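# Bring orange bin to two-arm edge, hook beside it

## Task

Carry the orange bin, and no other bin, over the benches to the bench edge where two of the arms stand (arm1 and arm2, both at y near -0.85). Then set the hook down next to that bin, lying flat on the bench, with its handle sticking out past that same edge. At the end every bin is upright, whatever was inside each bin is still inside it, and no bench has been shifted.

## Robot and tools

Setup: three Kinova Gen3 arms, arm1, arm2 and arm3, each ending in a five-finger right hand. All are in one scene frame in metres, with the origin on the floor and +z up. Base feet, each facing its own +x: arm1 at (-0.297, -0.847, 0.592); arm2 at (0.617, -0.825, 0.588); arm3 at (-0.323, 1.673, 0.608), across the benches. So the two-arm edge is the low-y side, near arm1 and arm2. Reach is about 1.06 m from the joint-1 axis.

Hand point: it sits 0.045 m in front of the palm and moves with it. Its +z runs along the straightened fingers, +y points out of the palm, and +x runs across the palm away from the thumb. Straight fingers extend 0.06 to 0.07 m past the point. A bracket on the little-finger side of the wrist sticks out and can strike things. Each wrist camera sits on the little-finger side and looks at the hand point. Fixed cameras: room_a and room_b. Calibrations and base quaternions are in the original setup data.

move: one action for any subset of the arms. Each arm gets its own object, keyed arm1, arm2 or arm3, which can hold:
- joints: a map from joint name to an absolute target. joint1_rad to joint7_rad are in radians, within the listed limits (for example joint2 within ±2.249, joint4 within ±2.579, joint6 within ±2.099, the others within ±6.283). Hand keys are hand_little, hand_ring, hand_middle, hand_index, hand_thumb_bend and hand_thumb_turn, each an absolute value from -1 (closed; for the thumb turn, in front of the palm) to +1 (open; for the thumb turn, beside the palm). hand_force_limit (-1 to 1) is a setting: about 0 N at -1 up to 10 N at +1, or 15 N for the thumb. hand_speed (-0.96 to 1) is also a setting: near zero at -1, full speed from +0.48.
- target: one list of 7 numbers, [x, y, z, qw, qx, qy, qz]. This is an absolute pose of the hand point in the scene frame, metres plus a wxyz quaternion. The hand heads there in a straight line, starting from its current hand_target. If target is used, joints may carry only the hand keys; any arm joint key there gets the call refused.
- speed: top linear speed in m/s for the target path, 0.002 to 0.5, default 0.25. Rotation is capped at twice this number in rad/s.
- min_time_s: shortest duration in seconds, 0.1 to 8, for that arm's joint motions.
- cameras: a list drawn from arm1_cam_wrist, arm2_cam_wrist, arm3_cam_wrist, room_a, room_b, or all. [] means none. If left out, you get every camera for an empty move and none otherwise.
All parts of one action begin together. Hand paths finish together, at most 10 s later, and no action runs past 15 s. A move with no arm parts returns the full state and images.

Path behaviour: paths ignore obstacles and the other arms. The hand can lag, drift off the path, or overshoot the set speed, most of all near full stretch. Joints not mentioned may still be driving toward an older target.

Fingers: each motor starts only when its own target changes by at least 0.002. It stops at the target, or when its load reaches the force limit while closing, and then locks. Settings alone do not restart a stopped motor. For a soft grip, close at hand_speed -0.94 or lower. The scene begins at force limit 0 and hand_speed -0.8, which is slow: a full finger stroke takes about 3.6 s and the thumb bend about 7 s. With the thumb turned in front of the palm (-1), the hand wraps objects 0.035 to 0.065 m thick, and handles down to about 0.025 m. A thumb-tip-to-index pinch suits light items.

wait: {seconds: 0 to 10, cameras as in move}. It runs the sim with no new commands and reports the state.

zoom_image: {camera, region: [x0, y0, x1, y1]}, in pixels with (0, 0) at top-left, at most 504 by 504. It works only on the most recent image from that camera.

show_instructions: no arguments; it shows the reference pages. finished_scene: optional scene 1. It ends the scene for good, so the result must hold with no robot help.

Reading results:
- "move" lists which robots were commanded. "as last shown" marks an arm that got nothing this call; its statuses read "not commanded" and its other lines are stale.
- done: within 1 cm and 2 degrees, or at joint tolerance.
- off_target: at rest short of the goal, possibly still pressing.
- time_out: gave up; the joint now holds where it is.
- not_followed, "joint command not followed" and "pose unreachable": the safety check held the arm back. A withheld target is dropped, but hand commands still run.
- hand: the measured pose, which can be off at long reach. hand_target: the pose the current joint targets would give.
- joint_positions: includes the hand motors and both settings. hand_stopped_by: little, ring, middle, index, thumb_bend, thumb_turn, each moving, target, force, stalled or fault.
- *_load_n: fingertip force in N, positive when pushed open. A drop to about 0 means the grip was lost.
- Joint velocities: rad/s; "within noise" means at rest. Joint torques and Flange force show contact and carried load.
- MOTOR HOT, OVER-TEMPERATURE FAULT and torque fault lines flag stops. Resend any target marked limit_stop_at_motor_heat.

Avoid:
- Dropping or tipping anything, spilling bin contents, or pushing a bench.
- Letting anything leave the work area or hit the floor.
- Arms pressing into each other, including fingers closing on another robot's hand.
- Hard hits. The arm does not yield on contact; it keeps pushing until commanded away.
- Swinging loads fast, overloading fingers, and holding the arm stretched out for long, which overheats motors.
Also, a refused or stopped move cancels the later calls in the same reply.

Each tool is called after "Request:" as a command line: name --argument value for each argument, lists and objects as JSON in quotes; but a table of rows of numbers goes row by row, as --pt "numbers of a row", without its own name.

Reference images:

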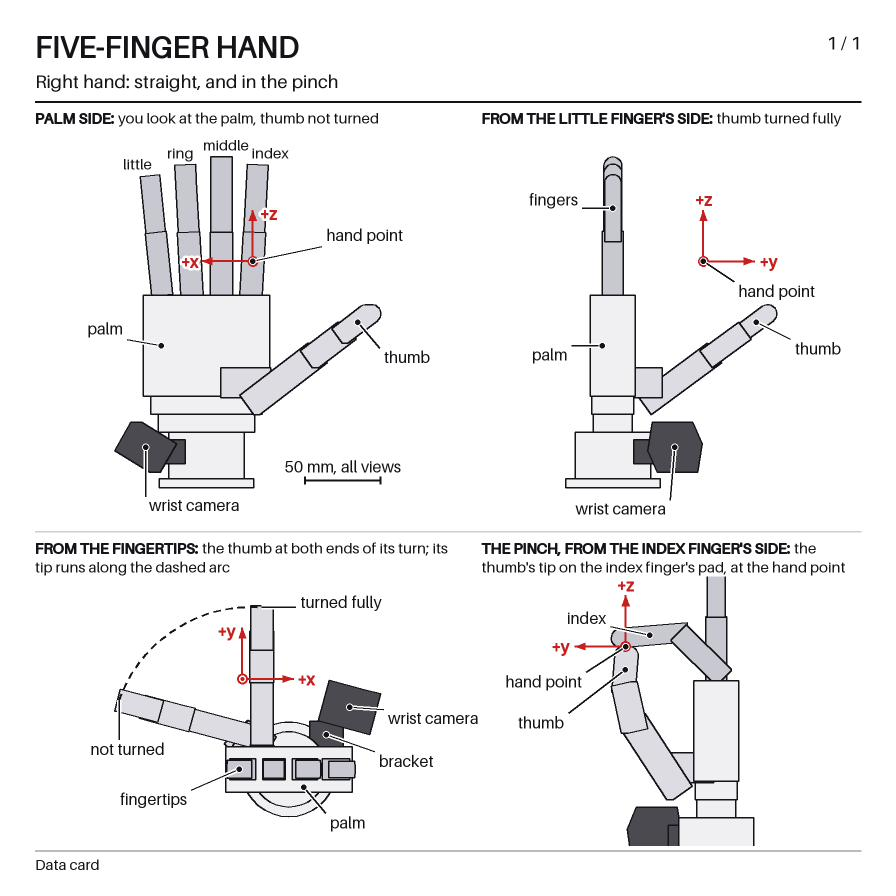

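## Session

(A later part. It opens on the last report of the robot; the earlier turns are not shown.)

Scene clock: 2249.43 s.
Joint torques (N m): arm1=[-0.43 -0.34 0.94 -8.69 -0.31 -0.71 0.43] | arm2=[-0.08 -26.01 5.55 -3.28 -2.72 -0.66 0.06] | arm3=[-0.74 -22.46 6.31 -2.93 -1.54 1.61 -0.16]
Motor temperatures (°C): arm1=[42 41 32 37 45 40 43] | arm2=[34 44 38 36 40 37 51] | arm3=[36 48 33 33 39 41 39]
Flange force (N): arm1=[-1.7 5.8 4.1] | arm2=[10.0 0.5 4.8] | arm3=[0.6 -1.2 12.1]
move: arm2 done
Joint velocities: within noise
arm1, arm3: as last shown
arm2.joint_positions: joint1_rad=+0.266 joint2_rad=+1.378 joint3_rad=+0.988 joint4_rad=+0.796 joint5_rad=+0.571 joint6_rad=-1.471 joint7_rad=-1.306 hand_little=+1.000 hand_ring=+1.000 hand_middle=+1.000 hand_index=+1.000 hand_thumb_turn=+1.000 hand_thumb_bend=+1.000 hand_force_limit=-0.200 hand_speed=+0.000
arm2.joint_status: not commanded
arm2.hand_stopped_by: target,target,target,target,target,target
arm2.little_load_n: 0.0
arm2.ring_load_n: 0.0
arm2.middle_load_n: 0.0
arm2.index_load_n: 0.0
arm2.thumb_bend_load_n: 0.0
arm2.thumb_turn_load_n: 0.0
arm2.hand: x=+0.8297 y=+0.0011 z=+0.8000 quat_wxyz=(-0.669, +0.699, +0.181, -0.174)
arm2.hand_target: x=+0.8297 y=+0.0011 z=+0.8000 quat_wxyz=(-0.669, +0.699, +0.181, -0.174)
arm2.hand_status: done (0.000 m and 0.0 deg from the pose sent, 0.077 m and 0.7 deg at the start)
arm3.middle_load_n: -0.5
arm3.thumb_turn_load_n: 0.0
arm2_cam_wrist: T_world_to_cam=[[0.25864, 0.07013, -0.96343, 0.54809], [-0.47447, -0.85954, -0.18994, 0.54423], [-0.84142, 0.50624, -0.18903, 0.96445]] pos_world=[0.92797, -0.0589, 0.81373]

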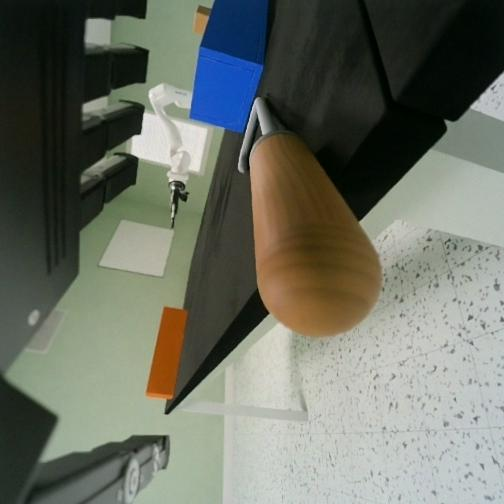

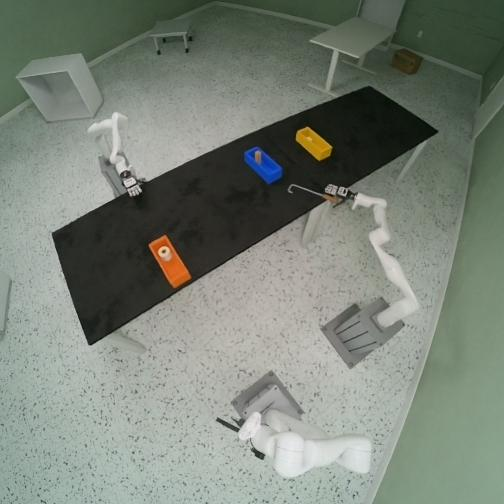

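Request:
move --arm2 '{"target": [0.8359, 0.0027, 0.762, 0.67379, -0.70385, -0.1625, 0.15556], "speed": 0.08}' --cameras '["arm2_cam_wrist"]'

Request:
zoom_image --camera "arm2_cam_wrist" --region '[40, 60, 440, 460]'

Scene clock: 2295.80 s.
Joint torques (N m): arm1=[-0.46 -0.41 0.91 -8.73 -0.36 -0.7 0.45] | arm2=[-0.12 -25.78 5.95 -3.13 -2.68 -0.81 0.07] | arm3=[-0.73 -22.48 6.33 -2.91 -1.53 1.6 -0.16]
Motor temperatures (°C): arm1=[42 39 32 37 45 40 43] | arm2=[34 43 38 36 40 37 51] | arm3=[36 48 33 33 39 41 39]
Flange force (N): arm1=[-1.8 5.8 4.2] | arm2=[9.0 1.1 5.0] | arm3=[0.6 -1.1 12.2]
move: arm2 done
Joint velocities: within noise
arm1, arm3: as last shown
arm2.joint_positions: joint1_rad=+0.241 joint2_rad=+1.414 joint3_rad=+0.969 joint4_rad=+0.868 joint5_rad=+0.530 joint6_rad=-1.457 joint7_rad=-1.229 hand_little=+1.000 hand_ring=+1.000 hand_middle=+1.000 hand_index=+1.000 hand_thumb_turn=+1.000 hand_thumb_bend=+1.000 hand_force_limit=-0.200 hand_speed=+0.000
arm2.joint_status: not commanded
arm2.hand_stopped_by: target,target,target,target,target,target
arm2.little_load_n: -0.5
arm2.ring_load_n: 0.0
arm2.middle_load_n: -0.5
arm2.index_load_n: 0.0
arm2.thumb_bend_load_n: 0.0
arm2.thumb_turn_load_n: -0.5
arm2.hand: x=+0.8359 y=+0.0027 z=+0.7619 quat_wxyz=(-0.674, +0.704, +0.162, -0.156)
arm2.hand_target: x=+0.8359 y=+0.0027 z=+0.7620 quat_wxyz=(-0.674, +0.704, +0.163, -0.156)
arm2.hand_status: done (0.000 m and 0.0 deg from the pose sent, 0.039 m and 3.1 deg at the start)
arm3.middle_load_n: 0.0
arm3.thumb_turn_load_n: -0.5
arm2_cam_wrist: T_world_to_cam=[[0.26196, 0.05591, -0.96346, 0.50694], [-0.52018, -0.83271, -0.18976, 0.57927], [-0.81289, 0.55088, -0.18905, 0.93777]] pos_world=[0.93083, -0.06258, 0.77563]

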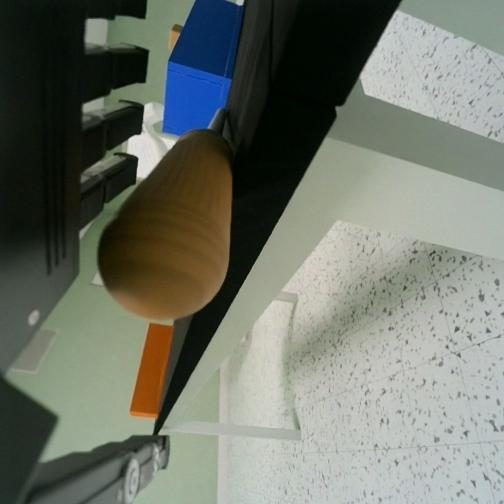

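Scaled by 1.260 from the camera's image (finer frame: 720x720).

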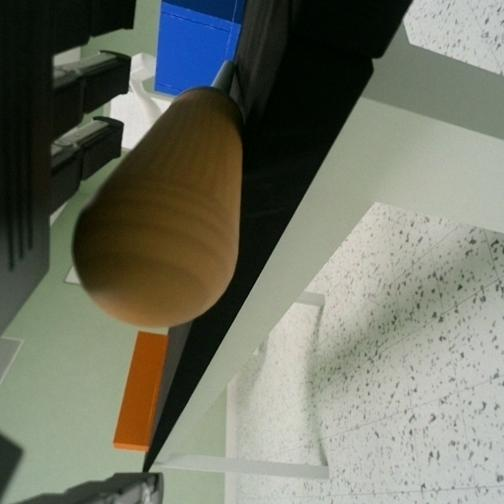

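Request:
move --cameras '["arm2_cam_wrist", "room_b"]'

Scene clock: 2331.13 s.
Joint torques (N m): arm1=[-0.5 -0.38 1 -8.65 -0.3 -0.71 0.44] | arm2=[-0.11 -25.79 5.94 -3.18 -2.68 -0.84 0.05] | arm3=[-0.76 -22.49 6.32 -2.96 -1.53 1.58 -0.13]
Motor temperatures (°C): arm1=[42 38 32 37 45 40 43] | arm2=[34 45 38 36 40 37 51] | arm3=[36 48 33 33 39 41 39]
Flange force (N): arm1=[-1.7 6.2 4.0] | arm2=[8.7 1.1 4.9] | arm3=[0.7 -1.1 12.0]
Joint velocities: within noise
arm1.joint_positions: joint1_rad=-0.693 joint2_rad=-0.531 joint3_rad=-0.029 joint4_rad=+1.455 joint5_rad=-0.040 joint6_rad=+1.846 joint7_rad=-2.085 hand_little=+1.000 hand_ring=+1.000 hand_middle=+1.000 hand_index=+1.000 hand_thumb_turn=+1.000 hand_thumb_bend=+1.000 hand_force_limit=+0.200 hand_speed=-0.500
arm1.joint_status: not commanded
arm1.hand_stopped_by: target,target,target,target,target,target
arm1.little_load_n: 0.0
arm1.ring_load_n: 0.0
arm1.middle_load_n: 0.0
arm1.index_load_n: 0.0
arm1.thumb_bend_load_n: 0.0
arm1.thumb_turn_load_n: 0.0
arm1.hand: x=-0.4552 y=-0.7230 z=+1.1527 quat_wxyz=(-0.020, +0.778, -0.598, -0.190) (m; scene frame)
arm1.hand_target: x=-0.4552 y=-0.7230 z=+1.1527 quat_wxyz=(-0.020, +0.778, -0.598, -0.190) (m; scene frame)
arm1.hand_status: not commanded
arm2.joint_positions: joint1_rad=+0.241 joint2_rad=+1.414 joint3_rad=+0.969 joint4_rad=+0.868 joint5_rad=+0.530 joint6_rad=-1.457 joint7_rad=-1.229 hand_little=+1.000 hand_ring=+1.000 hand_middle=+1.000 hand_index=+1.000 hand_thumb_turn=+1.000 hand_thumb_bend=+1.000 hand_force_limit=-0.200 hand_speed=+0.000
arm2.joint_status: not commanded
arm2.hand_stopped_by: target,target,target,target,target,target
arm2.little_load_n: 0.0
arm2.ring_load_n: 0.0
arm2.middle_load_n: 0.0
arm2.index_load_n: 0.0
arm2.thumb_bend_load_n: 0.0
arm2.thumb_turn_load_n: -0.5
arm2.hand: x=+0.8359 y=+0.0027 z=+0.7620 quat_wxyz=(-0.674, +0.704, +0.163, -0.156) (m; scene frame)
arm2.hand_target: x=+0.8359 y=+0.0027 z=+0.7620 quat_wxyz=(-0.674, +0.704, +0.163, -0.156) (m; scene frame)
arm2.hand_status: done (0.000 m and 0.0 deg from the pose sent, 0.039 m and 3.1 deg at the start)
arm3.joint_positions: joint1_rad=-0.736 joint2_rad=+1.139 joint3_rad=+0.957 joint4_rad=+1.457 joint5_rad=-3.095 joint6_rad=+0.689 joint7_rad=+2.258 hand_little=+1.000 hand_ring=+1.000 hand_middle=+1.000 hand_index=+1.000 hand_thumb_turn=+1.000 hand_thumb_bend=+1.000 hand_force_limit=+0.000 hand_speed=-0.800
arm3.joint_status: not commanded
arm3.hand_stopped_by: target,target,target,target,target,target
arm3.little_load_n: 0.0
arm3.ring_load_n: 0.0
arm3.middle_load_n: 0.0
arm3.index_load_n: 0.0
arm3.thumb_bend_load_n: 0.0
arm3.thumb_turn_load_n: -0.5
arm3.hand: x=-0.2480 y=+0.8000 z=+0.8400 quat_wxyz=(+0.000, +0.000, -0.737, +0.676) (m; scene frame)
arm3.hand_target: x=-0.2480 y=+0.8000 z=+0.8400 quat_wxyz=(+0.000, +0.000, -0.737, +0.676) (m; scene frame)
arm3.hand_status: not commanded
pictures: arm2_cam_wrist, room_b
camera_calibration:
arm2_cam_wrist: T_world_to_cam=[[0.26206, 0.05607, -0.96342, 0.50692], [-0.52019, -0.83266, -0.18996, 0.57946], [-0.81285, 0.55095, -0.18904, 0.93775]] pos_world=[0.93083, -0.06258, 0.77573]

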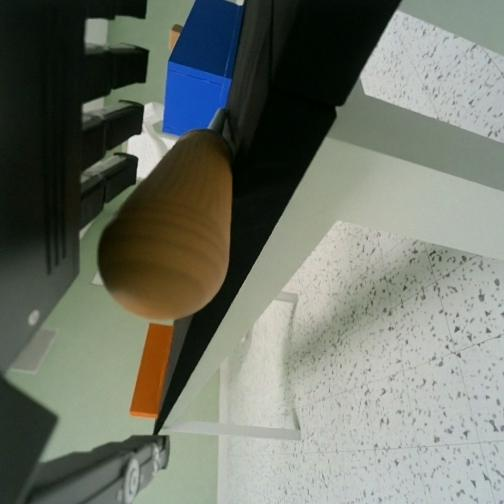

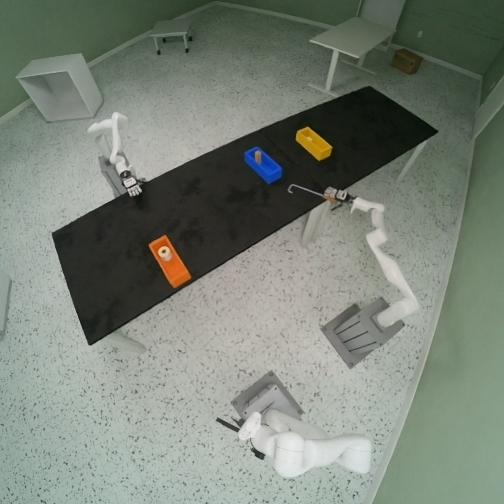

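Request:
move --arm2 '{"target": [0.8384, 0.0035, 0.753, 0.67379, -0.70385, -0.1625, 0.15556], "speed": 0.03}' --cameras '["arm2_cam_wrist"]'

Request:
move --arm2 '{"joints": {"hand_thumb_turn": -1}}' --cameras '["arm2_cam_wrist"]'

Scene clock: 2362.83 s.
Joint torques (N m): arm1=[-0.48 -0.39 0.96 -8.74 -0.37 -0.77 0.49] | arm2=[-0.1 -25.86 5.87 -3.24 -2.65 -0.89 0.04] | arm3=[-0.79 -22.44 6.33 -2.94 -1.53 1.58 -0.15]
Motor temperatures (°C): arm1=[42 38 32 37 45 40 43] | arm2=[34 46 38 36 40 37 51] | arm3=[36 48 33 33 39 41 39]
Flange force (N): arm1=[-1.6 6.0 4.1] | arm2=[8.4 1.2 4.8] | arm3=[0.7 -1.2 12.1]
move: arm2 done
Joint velocities: within noise
arm1, arm3: as last shown
arm2.joint_positions: joint1_rad=+0.250 joint2_rad=+1.431 joint3_rad=+0.965 joint4_rad=+0.850 joint5_rad=+0.524 joint6_rad=-1.452 joint7_rad=-1.222 hand_little=+1.000 hand_ring=+1.000 hand_middle=+1.000 hand_index=+1.000 hand_thumb_turn=+1.000 hand_thumb_bend=+1.000 hand_force_limit=-0.200 hand_speed=+0.000
arm2.joint_status: not commanded
arm2.hand_stopped_by: target,target,target,target,target,target
arm2.little_load_n: 0.0
arm2.ring_load_n: 0.0
arm2.middle_load_n: 0.0
arm2.index_load_n: 0.0
arm2.thumb_bend_load_n: 0.0
arm2.thumb_turn_load_n: -0.5
arm2.hand: x=+0.8384 y=+0.0035 z=+0.7530 quat_wxyz=(-0.674, +0.704, +0.162, -0.156)
arm2.hand_target: x=+0.8384 y=+0.0035 z=+0.7530 quat_wxyz=(-0.674, +0.704, +0.162, -0.156)
arm2.hand_status: done (0.000 m and 0.0 deg from the pose sent, 0.009 m and 0.0 deg at the start)
arm3.middle_load_n: -0.5
arm2_cam_wrist: T_world_to_cam=[[0.26205, 0.05605, -0.96343, 0.49757], [-0.5202, -0.83266, -0.18993, 0.57971], [-0.81285, 0.55095, -0.18904, 0.93764]] pos_world=[0.93334, -0.06178, 0.76673]

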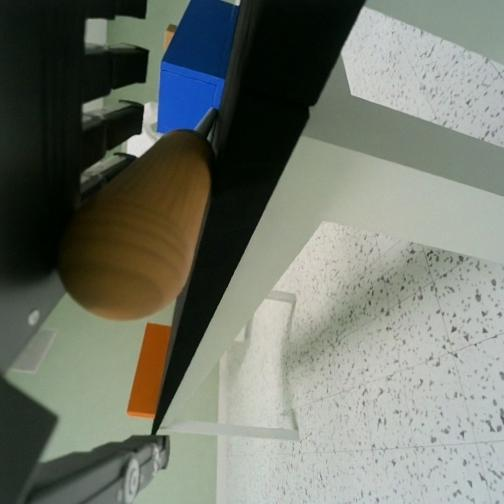

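Scene clock: 2364.37 s.
Joint torques (N m): arm1=[-0.45 -0.33 0.96 -8.65 -0.33 -0.71 0.47] | arm2=[-0.13 -25.87 5.85 -3.2 -2.65 -0.86 0.08] | arm3=[-0.72 -22.42 6.3 -2.9 -1.55 1.56 -0.12]
Motor temperatures (°C): arm1=[42 38 32 37 45 40 43] | arm2=[34 46 38 36 40 37 51] | arm3=[36 48 33 33 39 41 39]
Flange force (N): arm1=[-1.7 6.0 4.0] | arm2=[8.8 1.2 4.9] | arm3=[0.7 -1.2 12.1]
move: arm2 done
Joint velocities: within noise
arm1, arm3: as last shown
arm2.joint_positions: joint1_rad=+0.250 joint2_rad=+1.431 joint3_rad=+0.965 joint4_rad=+0.850 joint5_rad=+0.524 joint6_rad=-1.452 joint7_rad=-1.222 hand_little=+1.000 hand_ring=+1.000 hand_middle=+1.000 hand_index=+1.000 hand_thumb_turn=-1.000 hand_thumb_bend=+1.000 hand_force_limit=-0.200 hand_speed=+0.000
arm2.joint_status: all done
arm2.hand_stopped_by: target,target,target,target,target,target
arm2.little_load_n: 0.0
arm2.ring_load_n: 0.0
arm2.middle_load_n: 0.0
arm2.index_load_n: 0.0
arm2.thumb_bend_load_n: 0.0
arm2.thumb_turn_load_n: 0.0
arm2.hand: x=+0.8384 y=+0.0035 z=+0.7530 quat_wxyz=(-0.674, +0.704, +0.162, -0.156)
arm2.hand_target: x=+0.8384 y=+0.0035 z=+0.7530 quat_wxyz=(-0.674, +0.704, +0.162, -0.156)
arm2.hand_status: not commanded
arm3.middle_load_n: 0.0
arm3.thumb_turn_load_n: 0.0
arm2_cam_wrist: T_world_to_cam=[[0.26205, 0.05605, -0.96343, 0.49757], [-0.5202, -0.83266, -0.18993, 0.57971], [-0.81285, 0.55095, -0.18904, 0.93764]] pos_world=[0.93334, -0.06178, 0.76673]

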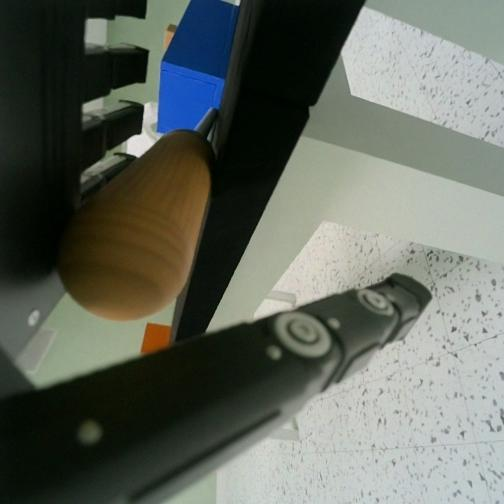

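Request:
move --arm2 '{"joints": {"hand_thumb_bend": 0.2, "hand_speed": -0.5}}' --cameras '["arm2_cam_wrist"]'

Request:
move --arm2 '{"joints": {"hand_thumb_bend": -0.15, "hand_speed": -0.92, "hand_force_limit": -0.4}}' --cameras '["arm2_cam_wrist"]'

Scene clock: 2375.73 s.
Joint torques (N m): arm1=[-0.51 -0.34 0.99 -8.67 -0.35 -0.74 0.39] | arm2=[-0.14 -25.88 5.83 -3.2 -2.7 -0.87 0.1] | arm3=[-0.75 -22.47 6.33 -2.93 -1.52 1.58 -0.14]
Motor temperatures (°C): arm1=[42 37 32 37 45 40 43] | arm2=[34 47 38 36 40 37 51] | arm3=[36 48 33 33 39 41 39]
Flange force (N): arm1=[-1.7 5.9 4.0] | arm2=[8.9 1.2 4.9] | arm3=[0.6 -1.1 12.1]
move: arm2 done
Joint velocities: within noise
arm1, arm3: as last shown
arm1.thumb_bend_load_n: -0.5
arm2.joint_positions: joint1_rad=+0.250 joint2_rad=+1.431 joint3_rad=+0.965 joint4_rad=+0.850 joint5_rad=+0.524 joint6_rad=-1.452 joint7_rad=-1.222 hand_little=+1.000 hand_ring=+1.000 hand_middle=+1.000 hand_index=+1.000 hand_thumb_turn=-1.000 hand_thumb_bend=+0.200 hand_force_limit=-0.200 hand_speed=-0.500
arm2.joint_status: all done
arm2.hand_stopped_by: target,target,target,target,target,target
arm2.little_load_n: 0.0
arm2.ring_load_n: 0.0
arm2.middle_load_n: 0.0
arm2.index_load_n: 0.0
arm2.thumb_bend_load_n: 0.0
arm2.thumb_turn_load_n: 0.0
arm2.hand: x=+0.8384 y=+0.0035 z=+0.7530 quat_wxyz=(-0.674, +0.704, +0.162, -0.156)
arm2.hand_target: x=+0.8384 y=+0.0035 z=+0.7530 quat_wxyz=(-0.674, +0.704, +0.162, -0.156)
arm2.hand_status: not commanded
arm3.middle_load_n: -0.5
arm3.index_load_n: -0.5
arm2_cam_wrist: T_world_to_cam=[[0.26207, 0.05603, -0.96342, 0.49754], [-0.52024, -0.83263, -0.18994, 0.57976], [-0.81281, 0.55099, -0.18906, 0.93762]] pos_world=[0.93334, -0.06178, 0.76673]

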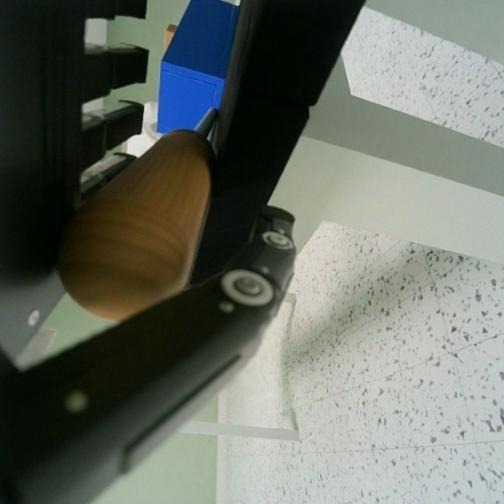

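Scene clock: 2379.00 s.
Joint torques (N m): arm1=[-0.54 -0.36 1 -8.74 -0.35 -0.76 0.47] | arm2=[-0.13 -27.24 5.79 -3.61 -3.21 -1.04 0.04] | arm3=[-0.74 -22.42 6.37 -2.93 -1.53 1.57 -0.16]
Motor temperatures (°C): arm1=[42 37 32 37 45 40 43] | arm2=[34 47 38 36 40 37 51] | arm3=[36 48 33 33 39 41 39]
Flange force (N): arm1=[-1.5 6.1 4.2] | arm2=[8.7 2.7 4.9] | arm3=[0.7 -1.2 12.0]
move: arm2 done
Joint velocities: within noise
arm1, arm3: as last shown
arm1.thumb_bend_load_n: 0.0
arm2.joint_positions: joint1_rad=+0.250 joint2_rad=+1.431 joint3_rad=+0.965 joint4_rad=+0.850 joint5_rad=+0.524 joint6_rad=-1.452 joint7_rad=-1.222 hand_little=+1.000 hand_ring=+1.000 hand_middle=+1.000 hand_index=+1.000 hand_thumb_turn=-1.000 hand_thumb_bend=-0.132 hand_force_limit=-0.400 hand_speed=-0.920
arm2.joint_status: all done
arm2.hand_stopped_by: target,target,target,target,force,target
arm2.little_load_n: -0.5
arm2.ring_load_n: 0.0
arm2.middle_load_n: 0.0
arm2.index_load_n: -0.5
arm2.thumb_bend_load_n: 4.5
arm2.thumb_turn_load_n: 0.0
arm2.hand: x=+0.8384 y=+0.0035 z=+0.7530 quat_wxyz=(-0.674, +0.704, +0.162, -0.156)
arm2.hand_target: x=+0.8384 y=+0.0035 z=+0.7530 quat_wxyz=(-0.674, +0.704, +0.162, -0.156)
arm2.hand_status: not commanded
arm3.middle_load_n: 0.0
arm2_cam_wrist: T_world_to_cam=[[0.26212, 0.056, -0.96341, 0.49748], [-0.52018, -0.83267, -0.18993, 0.57969], [-0.81283, 0.55093, -0.18913, 0.9377]] pos_world=[0.93334, -0.06178, 0.76673]

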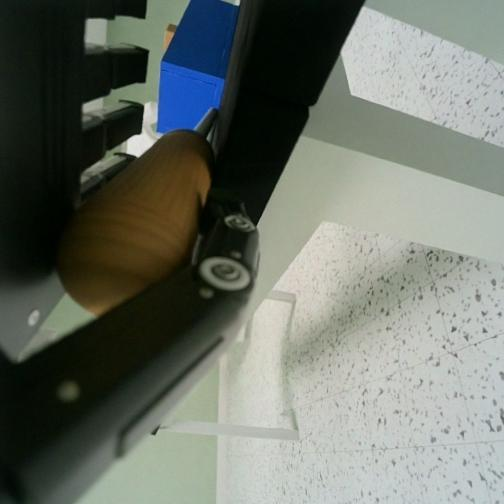

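Request:
move --arm2 '{"joints": {"hand_index": 0.75, "hand_middle": 0.75, "hand_speed": -0.94, "hand_force_limit": -0.7}}' --cameras '["arm2_cam_wrist", "room_b"]'

Request:
zoom_image --camera "room_b" --region '[270, 160, 370, 230]'

Scene clock: 2401.50 s.
Joint torques (N m): arm1=[-0.52 -0.33 0.98 -8.72 -0.34 -0.68 0.42] | arm2=[0.01 -26.15 5.99 -3.2 -2.6 -0.95 0.05] | arm3=[-0.72 -22.48 6.28 -2.97 -1.51 1.6 -0.12]
Motor temperatures (°C): arm1=[42 37 32 37 45 40 43] | arm2=[34 47 38 36 41 37 51] | arm3=[36 48 33 33 39 41 39]
Flange force (N): arm1=[-1.6 5.9 4.3] | arm2=[8.9 1.7 5.4] | arm3=[0.5 -1.1 12.0]
move: arm2 off_target
Joint velocities: within noise
arm1, arm3: as last shown
arm1.thumb_bend_load_n: -0.5
arm2.joint_positions: joint1_rad=+0.250 joint2_rad=+1.431 joint3_rad=+0.965 joint4_rad=+0.850 joint5_rad=+0.524 joint6_rad=-1.452 joint7_rad=-1.222 hand_little=+1.000 hand_ring=+1.000 hand_middle=+0.866 hand_index=+0.877 hand_thumb_turn=-1.000 hand_thumb_bend=-0.132 hand_force_limit=-0.700 hand_speed=-0.940
arm2.joint_status: hand_middle off_target (ended at +0.866, target +0.750); hand_index off_target (ended at +0.877, target +0.750); the others done
arm2.hand_stopped_by: target,target,force,force,force,target
arm2.little_load_n: 0.0
arm2.ring_load_n: 0.0
arm2.middle_load_n: 3.5
arm2.index_load_n: 2.0
arm2.thumb_bend_load_n: 5.0
arm2.thumb_turn_load_n: 0.5
arm2.hand: x=+0.8384 y=+0.0035 z=+0.7530 quat_wxyz=(-0.674, +0.704, +0.162, -0.156)
arm2.hand_target: x=+0.8384 y=+0.0035 z=+0.7530 quat_wxyz=(-0.674, +0.704, +0.162, -0.156)
arm2.hand_status: not commanded
arm3.middle_load_n: -0.5
arm3.index_load_n: 0.0
arm2_cam_wrist: T_world_to_cam=[[0.26207, 0.05603, -0.96342, 0.49754], [-0.52024, -0.83263, -0.18994, 0.57976], [-0.81281, 0.55099, -0.18906, 0.93762]] pos_world=[0.93334, -0.06178, 0.76673]

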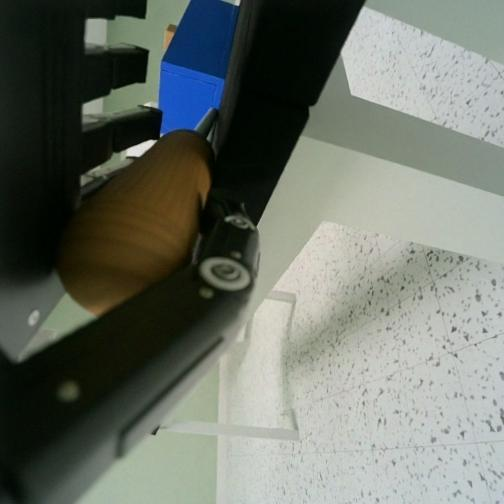

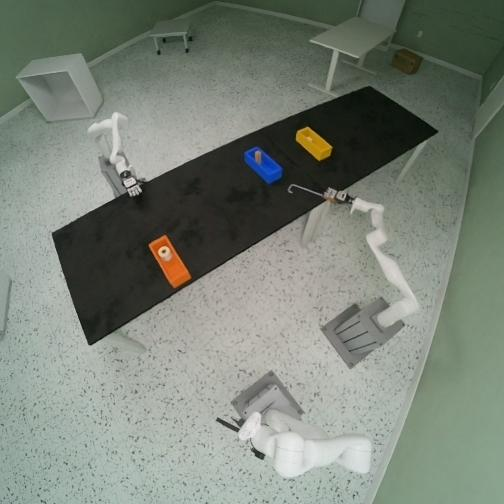

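Scaled by 5.040 from the camera's image (finer frame: 720x720).

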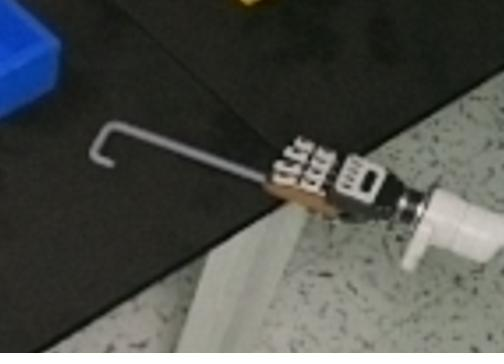

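Request:
move --arm2 '{"target": [0.74, 0.0035, 0.755, 0.67379, -0.70385, -0.1625, 0.15556], "speed": 0.06}' --cameras '["arm2_cam_wrist", "room_b"]'

Request:
zoom_image --camera "room_b" --region '[250, 160, 370, 244]'

Scene clock: 2432.57 s.
Joint torques (N m): arm1=[-0.53 -0.46 0.92 -8.74 -0.34 -0.72 0.41] | arm2=[-0.08 -25.34 7.51 -3.23 -2.76 -1.34 0.06] | arm3=[-0.73 -22.41 6.28 -2.93 -1.53 1.58 -0.14]
Motor temperatures (°C): arm1=[42 37 32 37 45 40 43] | arm2=[34 48 38 36 40 37 51] | arm3=[36 48 33 33 39 41 39]
Flange force (N): arm1=[-1.9 5.9 4.2] | arm2=[6.3 2.8 5.3] | arm3=[0.6 -1.2 12.0]
move: arm2 done
Joint velocities: within noise
arm1, arm3: as last shown
arm1.thumb_bend_load_n: 0.0
arm2.joint_positions: joint1_rad=+0.023 joint2_rad=+1.351 joint3_rad=+0.950 joint4_rad=+1.154 joint5_rad=+0.489 joint6_rad=-1.480 joint7_rad=-1.114 hand_little=+1.000 hand_ring=+1.000 hand_middle=+0.866 hand_index=+0.877 hand_thumb_turn=-1.000 hand_thumb_bend=-0.132 hand_force_limit=-0.700 hand_speed=-0.940
arm2.joint_status: not commanded
arm2.hand_stopped_by: target,target,force,force,force,target
arm2.little_load_n: 0.0
arm2.ring_load_n: 0.0
arm2.middle_load_n: 4.5
arm2.index_load_n: 0.0
arm2.thumb_bend_load_n: 5.5
arm2.thumb_turn_load_n: 1.0
arm2.hand: x=+0.7399 y=+0.0035 z=+0.7550 quat_wxyz=(-0.674, +0.704, +0.163, -0.156)
arm2.hand_target: x=+0.7400 y=+0.0035 z=+0.7550 quat_wxyz=(-0.674, +0.704, +0.163, -0.156)
arm2.hand_status: done (0.000 m and 0.0 deg from the pose sent, 0.098 m and 0.0 deg at the start)
arm3.middle_load_n: 0.0
arm3.thumb_turn_load_n: -0.5
arm2_cam_wrist: T_world_to_cam=[[0.26206, 0.05607, -0.96342, 0.52529], [-0.52019, -0.83266, -0.18996, 0.52894], [-0.81285, 0.55095, -0.18904, 0.85789]] pos_world=[0.83483, -0.06168, 0.76873]

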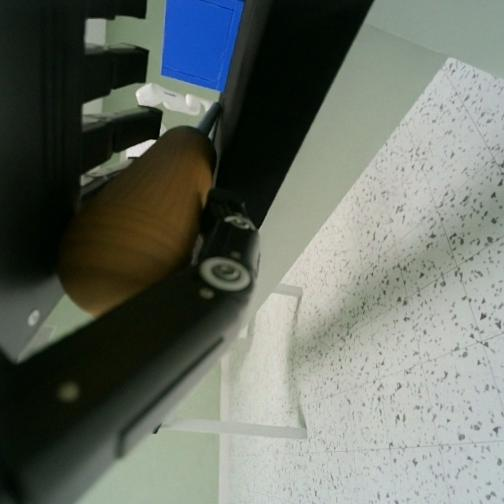

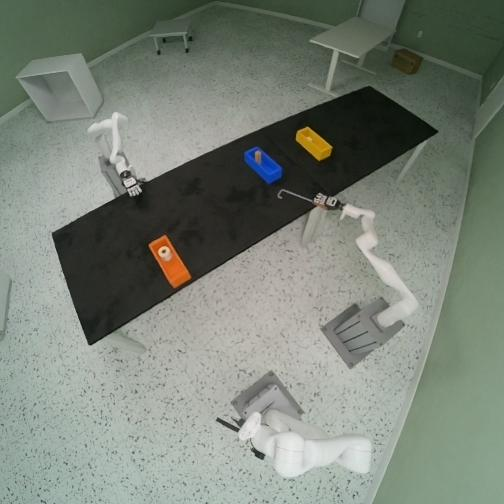

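Scaled by 4.200 from the camera's image (finer frame: 720x720).

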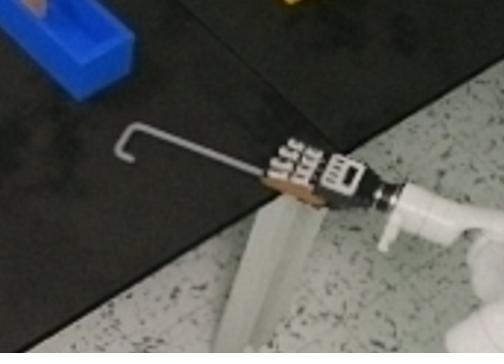

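Request:
move --arm2 '{"target": [0.50, 0.0035, 0.756, 0.67379, -0.70385, -0.1625, 0.15556], "speed": 0.09}' --cameras '["arm2_cam_wrist", "room_b"]'

Request:
zoom_image --camera "room_b" --region '[200, 160, 340, 258]'

Scene clock: 2443.37 s.
Joint torques (N m): arm1=[-0.42 -0.38 0.93 -8.63 -0.33 -0.67 0.46] | arm2=[-0.33 -23.17 8.7 -3.27 -2.43 -1.66 0.04] | arm3=[-0.69 -22.44 6.36 -2.9 -1.5 1.61 -0.12]
Motor temperatures (°C): arm1=[42 37 32 37 45 40 43] | arm2=[34 48 38 36 40 37 51] | arm3=[36 48 33 33 39 41 39]
Flange force (N): arm1=[-1.9 5.9 4.0] | arm2=[3.3 2.7 5.8] | arm3=[0.5 -1.2 12.2]
move: arm2 done
Joint velocities: within noise
arm1, arm3: as last shown
arm2.joint_positions: joint1_rad=-0.449 joint2_rad=+1.251 joint3_rad=+0.896 joint4_rad=+1.473 joint5_rad=+0.314 joint6_rad=-1.295 joint7_rad=-0.949 hand_little=+1.000 hand_ring=+1.000 hand_middle=+0.866 hand_index=+0.877 hand_thumb_turn=-1.000 hand_thumb_bend=-0.132 hand_force_limit=-0.700 hand_speed=-0.940
arm2.joint_status: not commanded
arm2.hand_stopped_by: target,target,force,force,force,target
arm2.little_load_n: 0.0
arm2.ring_load_n: 0.0
arm2.middle_load_n: 5.5
arm2.index_load_n: 0.0
arm2.thumb_bend_load_n: 6.5
arm2.thumb_turn_load_n: 0.5
arm2.hand: x=+0.5000 y=+0.0035 z=+0.7560 quat_wxyz=(-0.674, +0.704, +0.162, -0.156)
arm2.hand_target: x=+0.5000 y=+0.0035 z=+0.7560 quat_wxyz=(-0.674, +0.704, +0.162, -0.156)
arm2.hand_status: done (0.000 m and 0.0 deg from the pose sent, 0.240 m and 0.0 deg at the start)
arm3.middle_load_n: -0.5
arm3.thumb_bend_load_n: -0.5
arm3.thumb_turn_load_n: 0.0
arm2_cam_wrist: T_world_to_cam=[[0.262, 0.05597, -0.96344, 0.58917], [-0.52023, -0.83266, -0.18984, 0.40419], [-0.81285, 0.55095, -0.18904, 0.66314]] pos_world=[0.59493, -0.06178, 0.76973]

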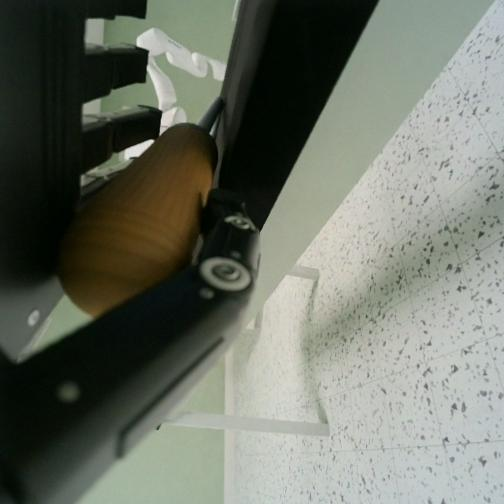

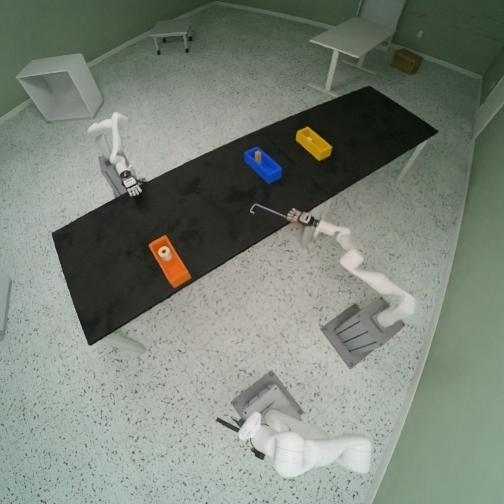

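Scaled by 3.600 from the camera's image (finer frame: 720x720).

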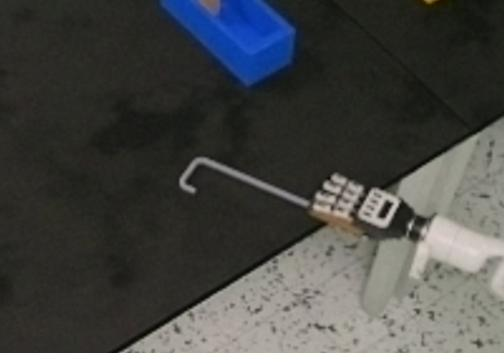

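Request:
move --arm2 '{"target": [0.50, 0.0035, 0.759, 0.67379, -0.70385, -0.1625, 0.15556], "speed": 0.05}' --cameras '["arm2_cam_wrist"]'

Request:
zoom_image --camera "arm2_cam_wrist" --region '[60, 60, 300, 340]'

Scene clock: 2457.73 s.
Joint torques (N m): arm1=[-0.49 -0.37 0.95 -8.69 -0.33 -0.72 0.43] | arm2=[-0.33 -24.05 8.87 -3.74 -2.82 -1.97 0.02] | arm3=[-0.74 -22.49 6.32 -2.96 -1.52 1.58 -0.12]
Motor temperatures (°C): arm1=[42 36 32 37 45 40 43] | arm2=[34 48 38 36 40 37 51] | arm3=[36 48 33 33 39 41 39]
Flange force (N): arm1=[-1.7 5.9 4.1] | arm2=[3.2 3.4 5.8] | arm3=[0.6 -1.1 12.0]
move: arm2 done
Joint velocities: within noise
arm1.joint_positions: joint1_rad=-0.693 joint2_rad=-0.531 joint3_rad=-0.029 joint4_rad=+1.455 joint5_rad=-0.040 joint6_rad=+1.846 joint7_rad=-2.085 hand_little=+1.000 hand_ring=+1.000 hand_middle=+1.000 hand_index=+1.000 hand_thumb_turn=+1.000 hand_thumb_bend=+1.000 hand_force_limit=+0.200 hand_speed=-0.500
arm1.joint_status: not commanded
arm1.hand_stopped_by: target,target,target,target,target,target
arm1.little_load_n: 0.0
arm1.ring_load_n: 0.0
arm1.middle_load_n: 0.0
arm1.index_load_n: 0.0
arm1.thumb_bend_load_n: 0.0
arm1.thumb_turn_load_n: 0.0
arm1.hand: x=-0.4552 y=-0.7230 z=+1.1527 quat_wxyz=(-0.020, +0.778, -0.598, -0.190)
arm1.hand_target: x=-0.4552 y=-0.7230 z=+1.1527 quat_wxyz=(-0.020, +0.778, -0.598, -0.190)
arm1.hand_status: not commanded
arm2.joint_positions: joint1_rad=-0.450 joint2_rad=+1.246 joint3_rad=+0.898 joint4_rad=+1.474 joint5_rad=+0.318 joint6_rad=-1.292 joint7_rad=-0.952 hand_little=+1.000 hand_ring=+1.000 hand_middle=+0.866 hand_index=+0.877 hand_thumb_turn=-1.000 hand_thumb_bend=-0.132 hand_force_limit=-0.700 hand_speed=-0.940
arm2.joint_status: not commanded
arm2.hand_stopped_by: target,target,force,force,force,target
arm2.little_load_n: 0.0
arm2.ring_load_n: 0.0
arm2.middle_load_n: 1.0
arm2.index_load_n: 0.0
arm2.thumb_bend_load_n: 7.5
arm2.thumb_turn_load_n: 0.5
arm2.hand: x=+0.5000 y=+0.0035 z=+0.7590 quat_wxyz=(-0.674, +0.704, +0.162, -0.156)
arm2.hand_target: x=+0.5000 y=+0.0035 z=+0.7590 quat_wxyz=(-0.674, +0.704, +0.163, -0.156)
arm2.hand_status: done (0.000 m and 0.0 deg from the pose sent, 0.003 m and 0.0 deg at the start)
arm3.joint_positions: joint1_rad=-0.736 joint2_rad=+1.139 joint3_rad=+0.957 joint4_rad=+1.457 joint5_rad=-3.095 joint6_rad=+0.689 joint7_rad=+2.258 hand_little=+1.000 hand_ring=+1.000 hand_middle=+1.000 hand_index=+1.000 hand_thumb_turn=+1.000 hand_thumb_bend=+1.000 hand_force_limit=+0.000 hand_speed=-0.800
arm3.joint_status: not commanded
arm3.hand_stopped_by: target,target,target,target,target,target
arm3.little_load_n: 0.0
arm3.ring_load_n: -0.5
arm3.middle_load_n: -0.5
arm3.index_load_n: 0.0
arm3.thumb_bend_load_n: 0.0
arm3.thumb_turn_load_n: 0.0
arm3.hand: x=-0.2480 y=+0.8000 z=+0.8400 quat_wxyz=(+0.000, +0.000, -0.737, +0.676)
arm3.hand_target: x=-0.2480 y=+0.8000 z=+0.8400 quat_wxyz=(+0.000, +0.000, -0.737, +0.676)
arm3.hand_status: not commanded
arm2_cam_wrist: T_world_to_cam=[[0.26215, 0.05598, -0.9634, 0.59194], [-0.52023, -0.83264, -0.18994, 0.40483], [-0.8128, 0.55098, -0.18915, 0.66376]] pos_world=[0.59493, -0.06178, 0.77273]

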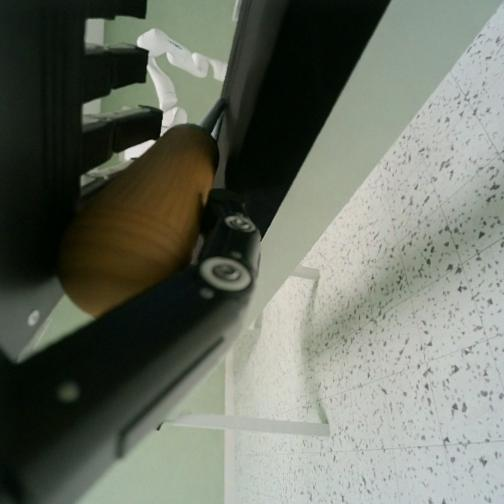

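Scaled by 1.800 from the camera's image (finer frame: 720x720).

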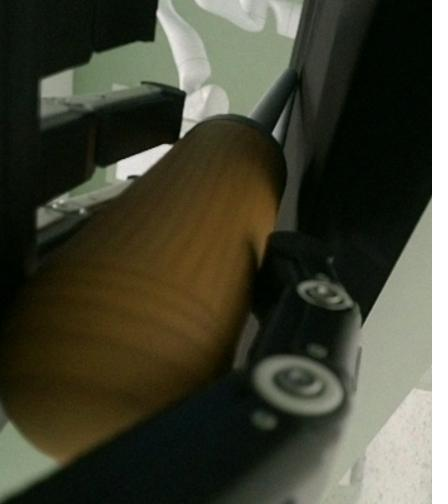

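Request:
move --arm2 '{"target": [0.24, 0.0035, 0.7585, 0.67379, -0.70385, -0.1625, 0.15556], "speed": 0.1}' --cameras '["arm2_cam_wrist", "room_b"]'

Request:
zoom_image --camera "room_b" --region '[150, 170, 320, 290]'

Scene clock: 2468.87 s.
Joint torques (N m): arm1=[-0.45 -0.36 1.01 -8.57 -0.34 -0.7 0.46] | arm2=[-0.33 -25.63 9.92 -4.93 -2.14 -2.41 0.11] | arm3=[-0.74 -22.47 6.28 -2.92 -1.56 1.62 -0.14]
Motor temperatures (°C): arm1=[42 36 32 37 45 40 43] | arm2=[34 48 38 36 40 37 51] | arm3=[36 48 33 33 39 41 39]
Flange force (N): arm1=[-1.8 6.2 3.7] | arm2=[1.6 2.2 6.7] | arm3=[0.6 -1.2 12.2]
move: arm2 done
Joint velocities: within noise
arm1, arm3: as last shown
arm2.joint_positions: joint1_rad=-0.842 joint2_rad=+1.273 joint3_rad=+0.856 joint4_rad=+1.308 joint5_rad=+0.012 joint6_rad=-0.831 joint7_rad=-0.803 hand_little=+1.000 hand_ring=+1.000 hand_middle=+0.865 hand_index=+0.877 hand_thumb_turn=-1.000 hand_thumb_bend=-0.131 hand_force_limit=-0.700 hand_speed=-0.940
arm2.joint_status: not commanded
arm2.hand_stopped_by: target,target,force,force,force,target
arm2.little_load_n: 0.0
arm2.ring_load_n: -0.5
arm2.middle_load_n: 0.0
arm2.index_load_n: 0.0
arm2.thumb_bend_load_n: 9.5
arm2.thumb_turn_load_n: 0.5
arm2.hand: x=+0.2400 y=+0.0035 z=+0.7585 quat_wxyz=(-0.674, +0.704, +0.163, -0.156)
arm2.hand_target: x=+0.2400 y=+0.0035 z=+0.7585 quat_wxyz=(-0.674, +0.704, +0.163, -0.156)
arm2.hand_status: done (0.000 m and 0.0 deg from the pose sent, 0.260 m and 0.0 deg at the start)
arm3.little_load_n: -0.5
arm3.ring_load_n: 0.0
arm3.middle_load_n: 0.0
arm2_cam_wrist: T_world_to_cam=[[0.26214, 0.05602, -0.9634, 0.65953], [-0.52018, -0.83267, -0.18996, 0.26945], [-0.81283, 0.55093, -0.18914, 0.45232]] pos_world=[0.33493, -0.06178, 0.77213]

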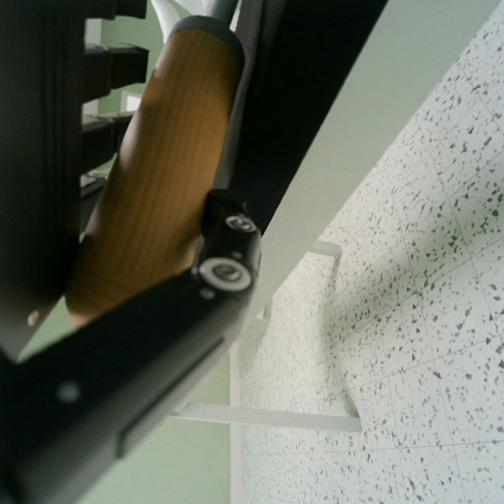

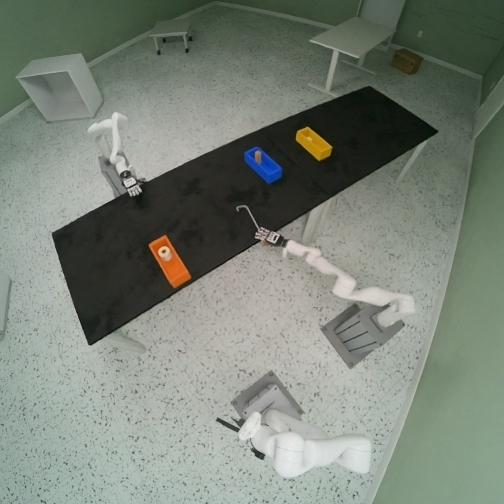

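Scaled by 2.965 from the camera's image (finer frame: 720x720).

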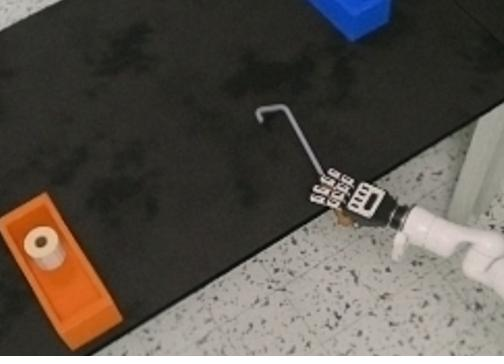

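Request:
move --arm2 '{"target": [0.24, 0.0035, 0.764, 0.67379, -0.70385, -0.1625, 0.15556], "speed": 0.04}' --cameras '["arm2_cam_wrist"]'

Request:
move --arm2 '{"target": [0.20, 0.0035, 0.764, 0.67379, -0.70385, -0.1625, 0.15556], "speed": 0.05}' --cameras '["arm2_cam_wrist"]'

Scene clock: 2523.67 s.
Joint torques (N m): arm1=[-0.4 -0.37 0.89 -8.73 -0.32 -0.75 0.45] | arm2=[-0.74 -25.93 9.94 -5.26 -2.12 -2.65 0.17] | arm3=[-0.75 -22.48 6.32 -2.91 -1.53 1.57 -0.12]
Motor temperatures (°C): arm1=[42 36 32 37 45 40 43] | arm2=[34 49 39 36 40 37 51] | arm3=[36 49 33 33 39 41 39]
Flange force (N): arm1=[-1.8 5.7 4.1] | arm2=[2.1 2.5 7.2] | arm3=[0.7 -1.1 12.2]
move: arm2 done
Joint velocities: within noise
arm1, arm3: as last shown
arm2.joint_positions: joint1_rad=-0.843 joint2_rad=+1.262 joint3_rad=+0.857 joint4_rad=+1.310 joint5_rad=+0.021 joint6_rad=-0.825 joint7_rad=-0.807 hand_little=+1.000 hand_ring=+1.000 hand_middle=+0.865 hand_index=+0.877 hand_thumb_turn=-1.000 hand_thumb_bend=-0.131 hand_force_limit=-0.700 hand_speed=-0.940
arm2.joint_status: not commanded
arm2.hand_stopped_by: target,target,force,force,force,target
arm2.little_load_n: 0.0
arm2.ring_load_n: 0.0
arm2.middle_load_n: 0.0
arm2.index_load_n: 0.0
arm2.thumb_bend_load_n: 12.0
arm2.thumb_turn_load_n: 1.5
arm2.hand: x=+0.2400 y=+0.0035 z=+0.7640 quat_wxyz=(-0.674, +0.704, +0.162, -0.156)
arm2.hand_target: x=+0.2400 y=+0.0035 z=+0.7640 quat_wxyz=(-0.674, +0.704, +0.163, -0.156)
arm2.hand_status: done (0.000 m and 0.0 deg from the pose sent, 0.006 m and 0.0 deg at the start)
arm3.little_load_n: 0.0
arm3.thumb_turn_load_n: -0.5
arm2_cam_wrist: T_world_to_cam=[[0.26206, 0.05607, -0.96342, 0.66497], [-0.52019, -0.83266, -0.18996, 0.27053], [-0.81285, 0.55095, -0.18904, 0.45331]] pos_world=[0.33493, -0.06178, 0.77773]

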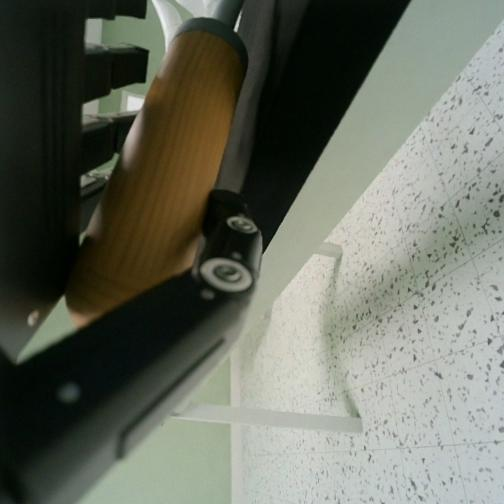

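Scene clock: 2524.97 s.
Joint torques (N m): arm1=[-0.43 -0.35 0.95 -8.74 -0.31 -0.73 0.48] | arm2=[-0.49 -26.38 10.15 -5.39 -1.91 -2.65 0.19] | arm3=[-0.76 -22.45 6.29 -2.86 -1.53 1.61 -0.13]
Motor temperatures (°C): arm1=[42 36 32 37 45 40 43] | arm2=[34 49 39 36 40 37 51] | arm3=[36 49 33 33 39 41 39]
Flange force (N): arm1=[-1.6 5.9 4.3] | arm2=[1.8 2.0 6.8] | arm3=[0.6 -1.2 12.5]
move: arm2 done
Joint velocities: within noise
arm1, arm3: as last shown
arm2.joint_positions: joint1_rad=-0.885 joint2_rad=+1.284 joint3_rad=+0.862 joint4_rad=+1.236 joint5_rad=-0.038 joint6_rad=-0.735 joint7_rad=-0.777 hand_little=+1.000 hand_ring=+1.000 hand_middle=+0.865 hand_index=+0.877 hand_thumb_turn=-1.000 hand_thumb_bend=-0.131 hand_force_limit=-0.700 hand_speed=-0.940
arm2.joint_status: not commanded
arm2.hand_stopped_by: target,target,force,force,force,target
arm2.little_load_n: 0.0
arm2.ring_load_n: 0.0
arm2.middle_load_n: 0.0
arm2.index_load_n: -0.5
arm2.thumb_bend_load_n: 13.0
arm2.thumb_turn_load_n: 1.5
arm2.hand: x=+0.2000 y=+0.0035 z=+0.7640 quat_wxyz=(-0.674, +0.704, +0.163, -0.156)
arm2.hand_target: x=+0.2000 y=+0.0035 z=+0.7640 quat_wxyz=(-0.674, +0.704, +0.162, -0.156)
arm2.hand_status: done (0.000 m and 0.0 deg from the pose sent, 0.040 m and 0.0 deg at the start)
arm3.index_load_n: -0.5
arm3.thumb_turn_load_n: 0.0
arm2_cam_wrist: T_world_to_cam=[[0.26214, 0.05602, -0.9634, 0.67541], [-0.52018, -0.83267, -0.18996, 0.24971], [-0.81283, 0.55093, -0.18914, 0.42086]] pos_world=[0.29494, -0.06178, 0.77773]

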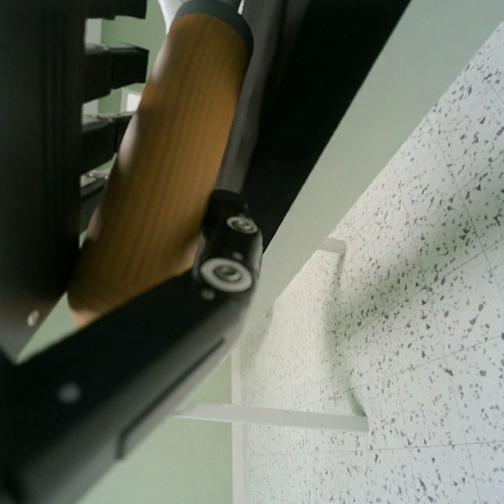

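Request:
move --arm2 '{"target": [0.20, 0.0035, 0.756, 0.67379, -0.70385, -0.1625, 0.15556], "speed": 0.04, "joints": {"hand_index": 1, "hand_middle": 1}}' --cameras '[]'

Request:
move --arm2 '{"joints": {"hand_thumb_bend": 0.3, "hand_speed": -0.85}}' --cameras '["arm2_cam_wrist", "room_b"]'

Request:
zoom_image --camera "room_b" --region '[190, 180, 310, 264]'

Scene clock: 2555.30 s.
Joint torques (N m): arm1=[-0.44 -0.33 0.93 -8.67 -0.32 -0.66 0.46] | arm2=[-0.43 -26.02 10 -4.98 -1.85 -2.47 0.11] | arm3=[-0.8 -22.47 6.33 -2.91 -1.54 1.57 -0.13]
Motor temperatures (°C): arm1=[42 36 32 37 45 40 43] | arm2=[34 48 39 36 40 37 51] | arm3=[36 49 33 33 39 41 39]
Flange force (N): arm1=[-1.7 5.9 4.2] | arm2=[1.7 1.8 7.0] | arm3=[0.8 -1.1 12.3]
move: arm2 done
Joint velocities: within noise
arm1, arm3: as last shown
arm2.joint_positions: joint1_rad=-0.884 joint2_rad=+1.299 joint3_rad=+0.862 joint4_rad=+1.234 joint5_rad=-0.052 joint6_rad=-0.743 joint7_rad=-0.772 hand_little=+1.000 hand_ring=+1.000 hand_middle=+1.000 hand_index=+1.000 hand_thumb_turn=-1.000 hand_thumb_bend=-0.131 hand_force_limit=-0.700 hand_speed=-0.940
arm2.joint_status: all done
arm2.hand_stopped_by: target,target,target,target,force,target
arm2.little_load_n: 0.0
arm2.ring_load_n: 0.0
arm2.middle_load_n: 0.0
arm2.index_load_n: 0.0
arm2.thumb_bend_load_n: 8.5
arm2.thumb_turn_load_n: 0.5
arm2.hand: x=+0.2000 y=+0.0035 z=+0.7560 quat_wxyz=(-0.674, +0.704, +0.163, -0.156)
arm2.hand_target: x=+0.2000 y=+0.0035 z=+0.7560 quat_wxyz=(-0.674, +0.704, +0.163, -0.156)
arm2.hand_status: done (0.000 m and 0.0 deg from the pose sent, 0.008 m and 0.0 deg at the start)
arm3.index_load_n: 0.0
arm3.thumb_turn_load_n: -0.5

Scene clock: 2557.80 s.
Joint torques (N m): arm1=[-0.45 -0.46 0.92 -8.72 -0.37 -0.69 0.43] | arm2=[-0.45 -24.07 9.1 -3.99 -1.53 -1.83 0.11] | arm3=[-0.75 -22.46 6.3 -2.96 -1.53 1.62 -0.14]
Motor temperatures (°C): arm1=[42 36 32 37 45 40 43] | arm2=[34 48 39 36 40 37 51] | arm3=[36 49 33 33 39 41 39]
Flange force (N): arm1=[-2.0 5.8 4.2] | arm2=[1.9 -0.4 7.3] | arm3=[0.6 -1.2 12.1]
move: arm2 done
Joint velocities: within noise
arm1, arm3: as last shown
arm2.joint_positions: joint1_rad=-0.884 joint2_rad=+1.299 joint3_rad=+0.862 joint4_rad=+1.234 joint5_rad=-0.052 joint6_rad=-0.743 joint7_rad=-0.772 hand_little=+1.000 hand_ring=+1.000 hand_middle=+1.000 hand_index=+1.000 hand_thumb_turn=-1.000 hand_thumb_bend=+0.300 hand_force_limit=-0.700 hand_speed=-0.850
arm2.joint_status: all done
arm2.hand_stopped_by: target,target,target,target,target,target
arm2.little_load_n: 0.0
arm2.ring_load_n: 0.0
arm2.middle_load_n: 0.0
arm2.index_load_n: 0.0
arm2.thumb_bend_load_n: 0.0
arm2.thumb_turn_load_n: 0.0
arm2.hand: x=+0.2000 y=+0.0035 z=+0.7560 quat_wxyz=(-0.674, +0.704, +0.163, -0.156)
arm2.hand_target: x=+0.2000 y=+0.0035 z=+0.7560 quat_wxyz=(-0.674, +0.704, +0.163, -0.156)
arm2.hand_status: not commanded
arm3.thumb_turn_load_n: 0.0
arm2_cam_wrist: T_world_to_cam=[[0.26206, 0.05607, -0.96342, 0.66774], [-0.52019, -0.83266, -0.18996, 0.2482], [-0.81285, 0.55095, -0.18904, 0.41928]] pos_world=[0.29494, -0.06178, 0.76973]

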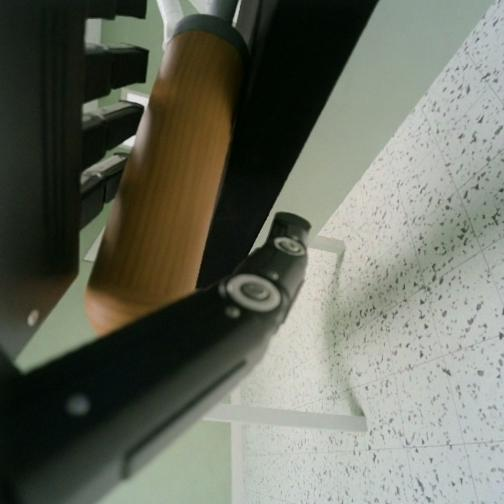

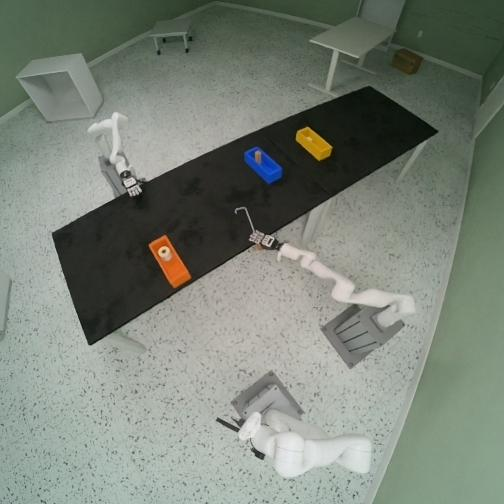

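Scaled by 4.200 from the camera's image (finer frame: 720x720).

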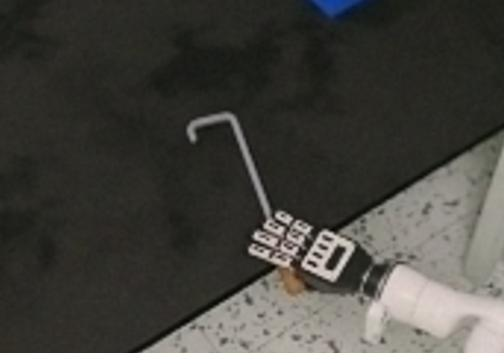

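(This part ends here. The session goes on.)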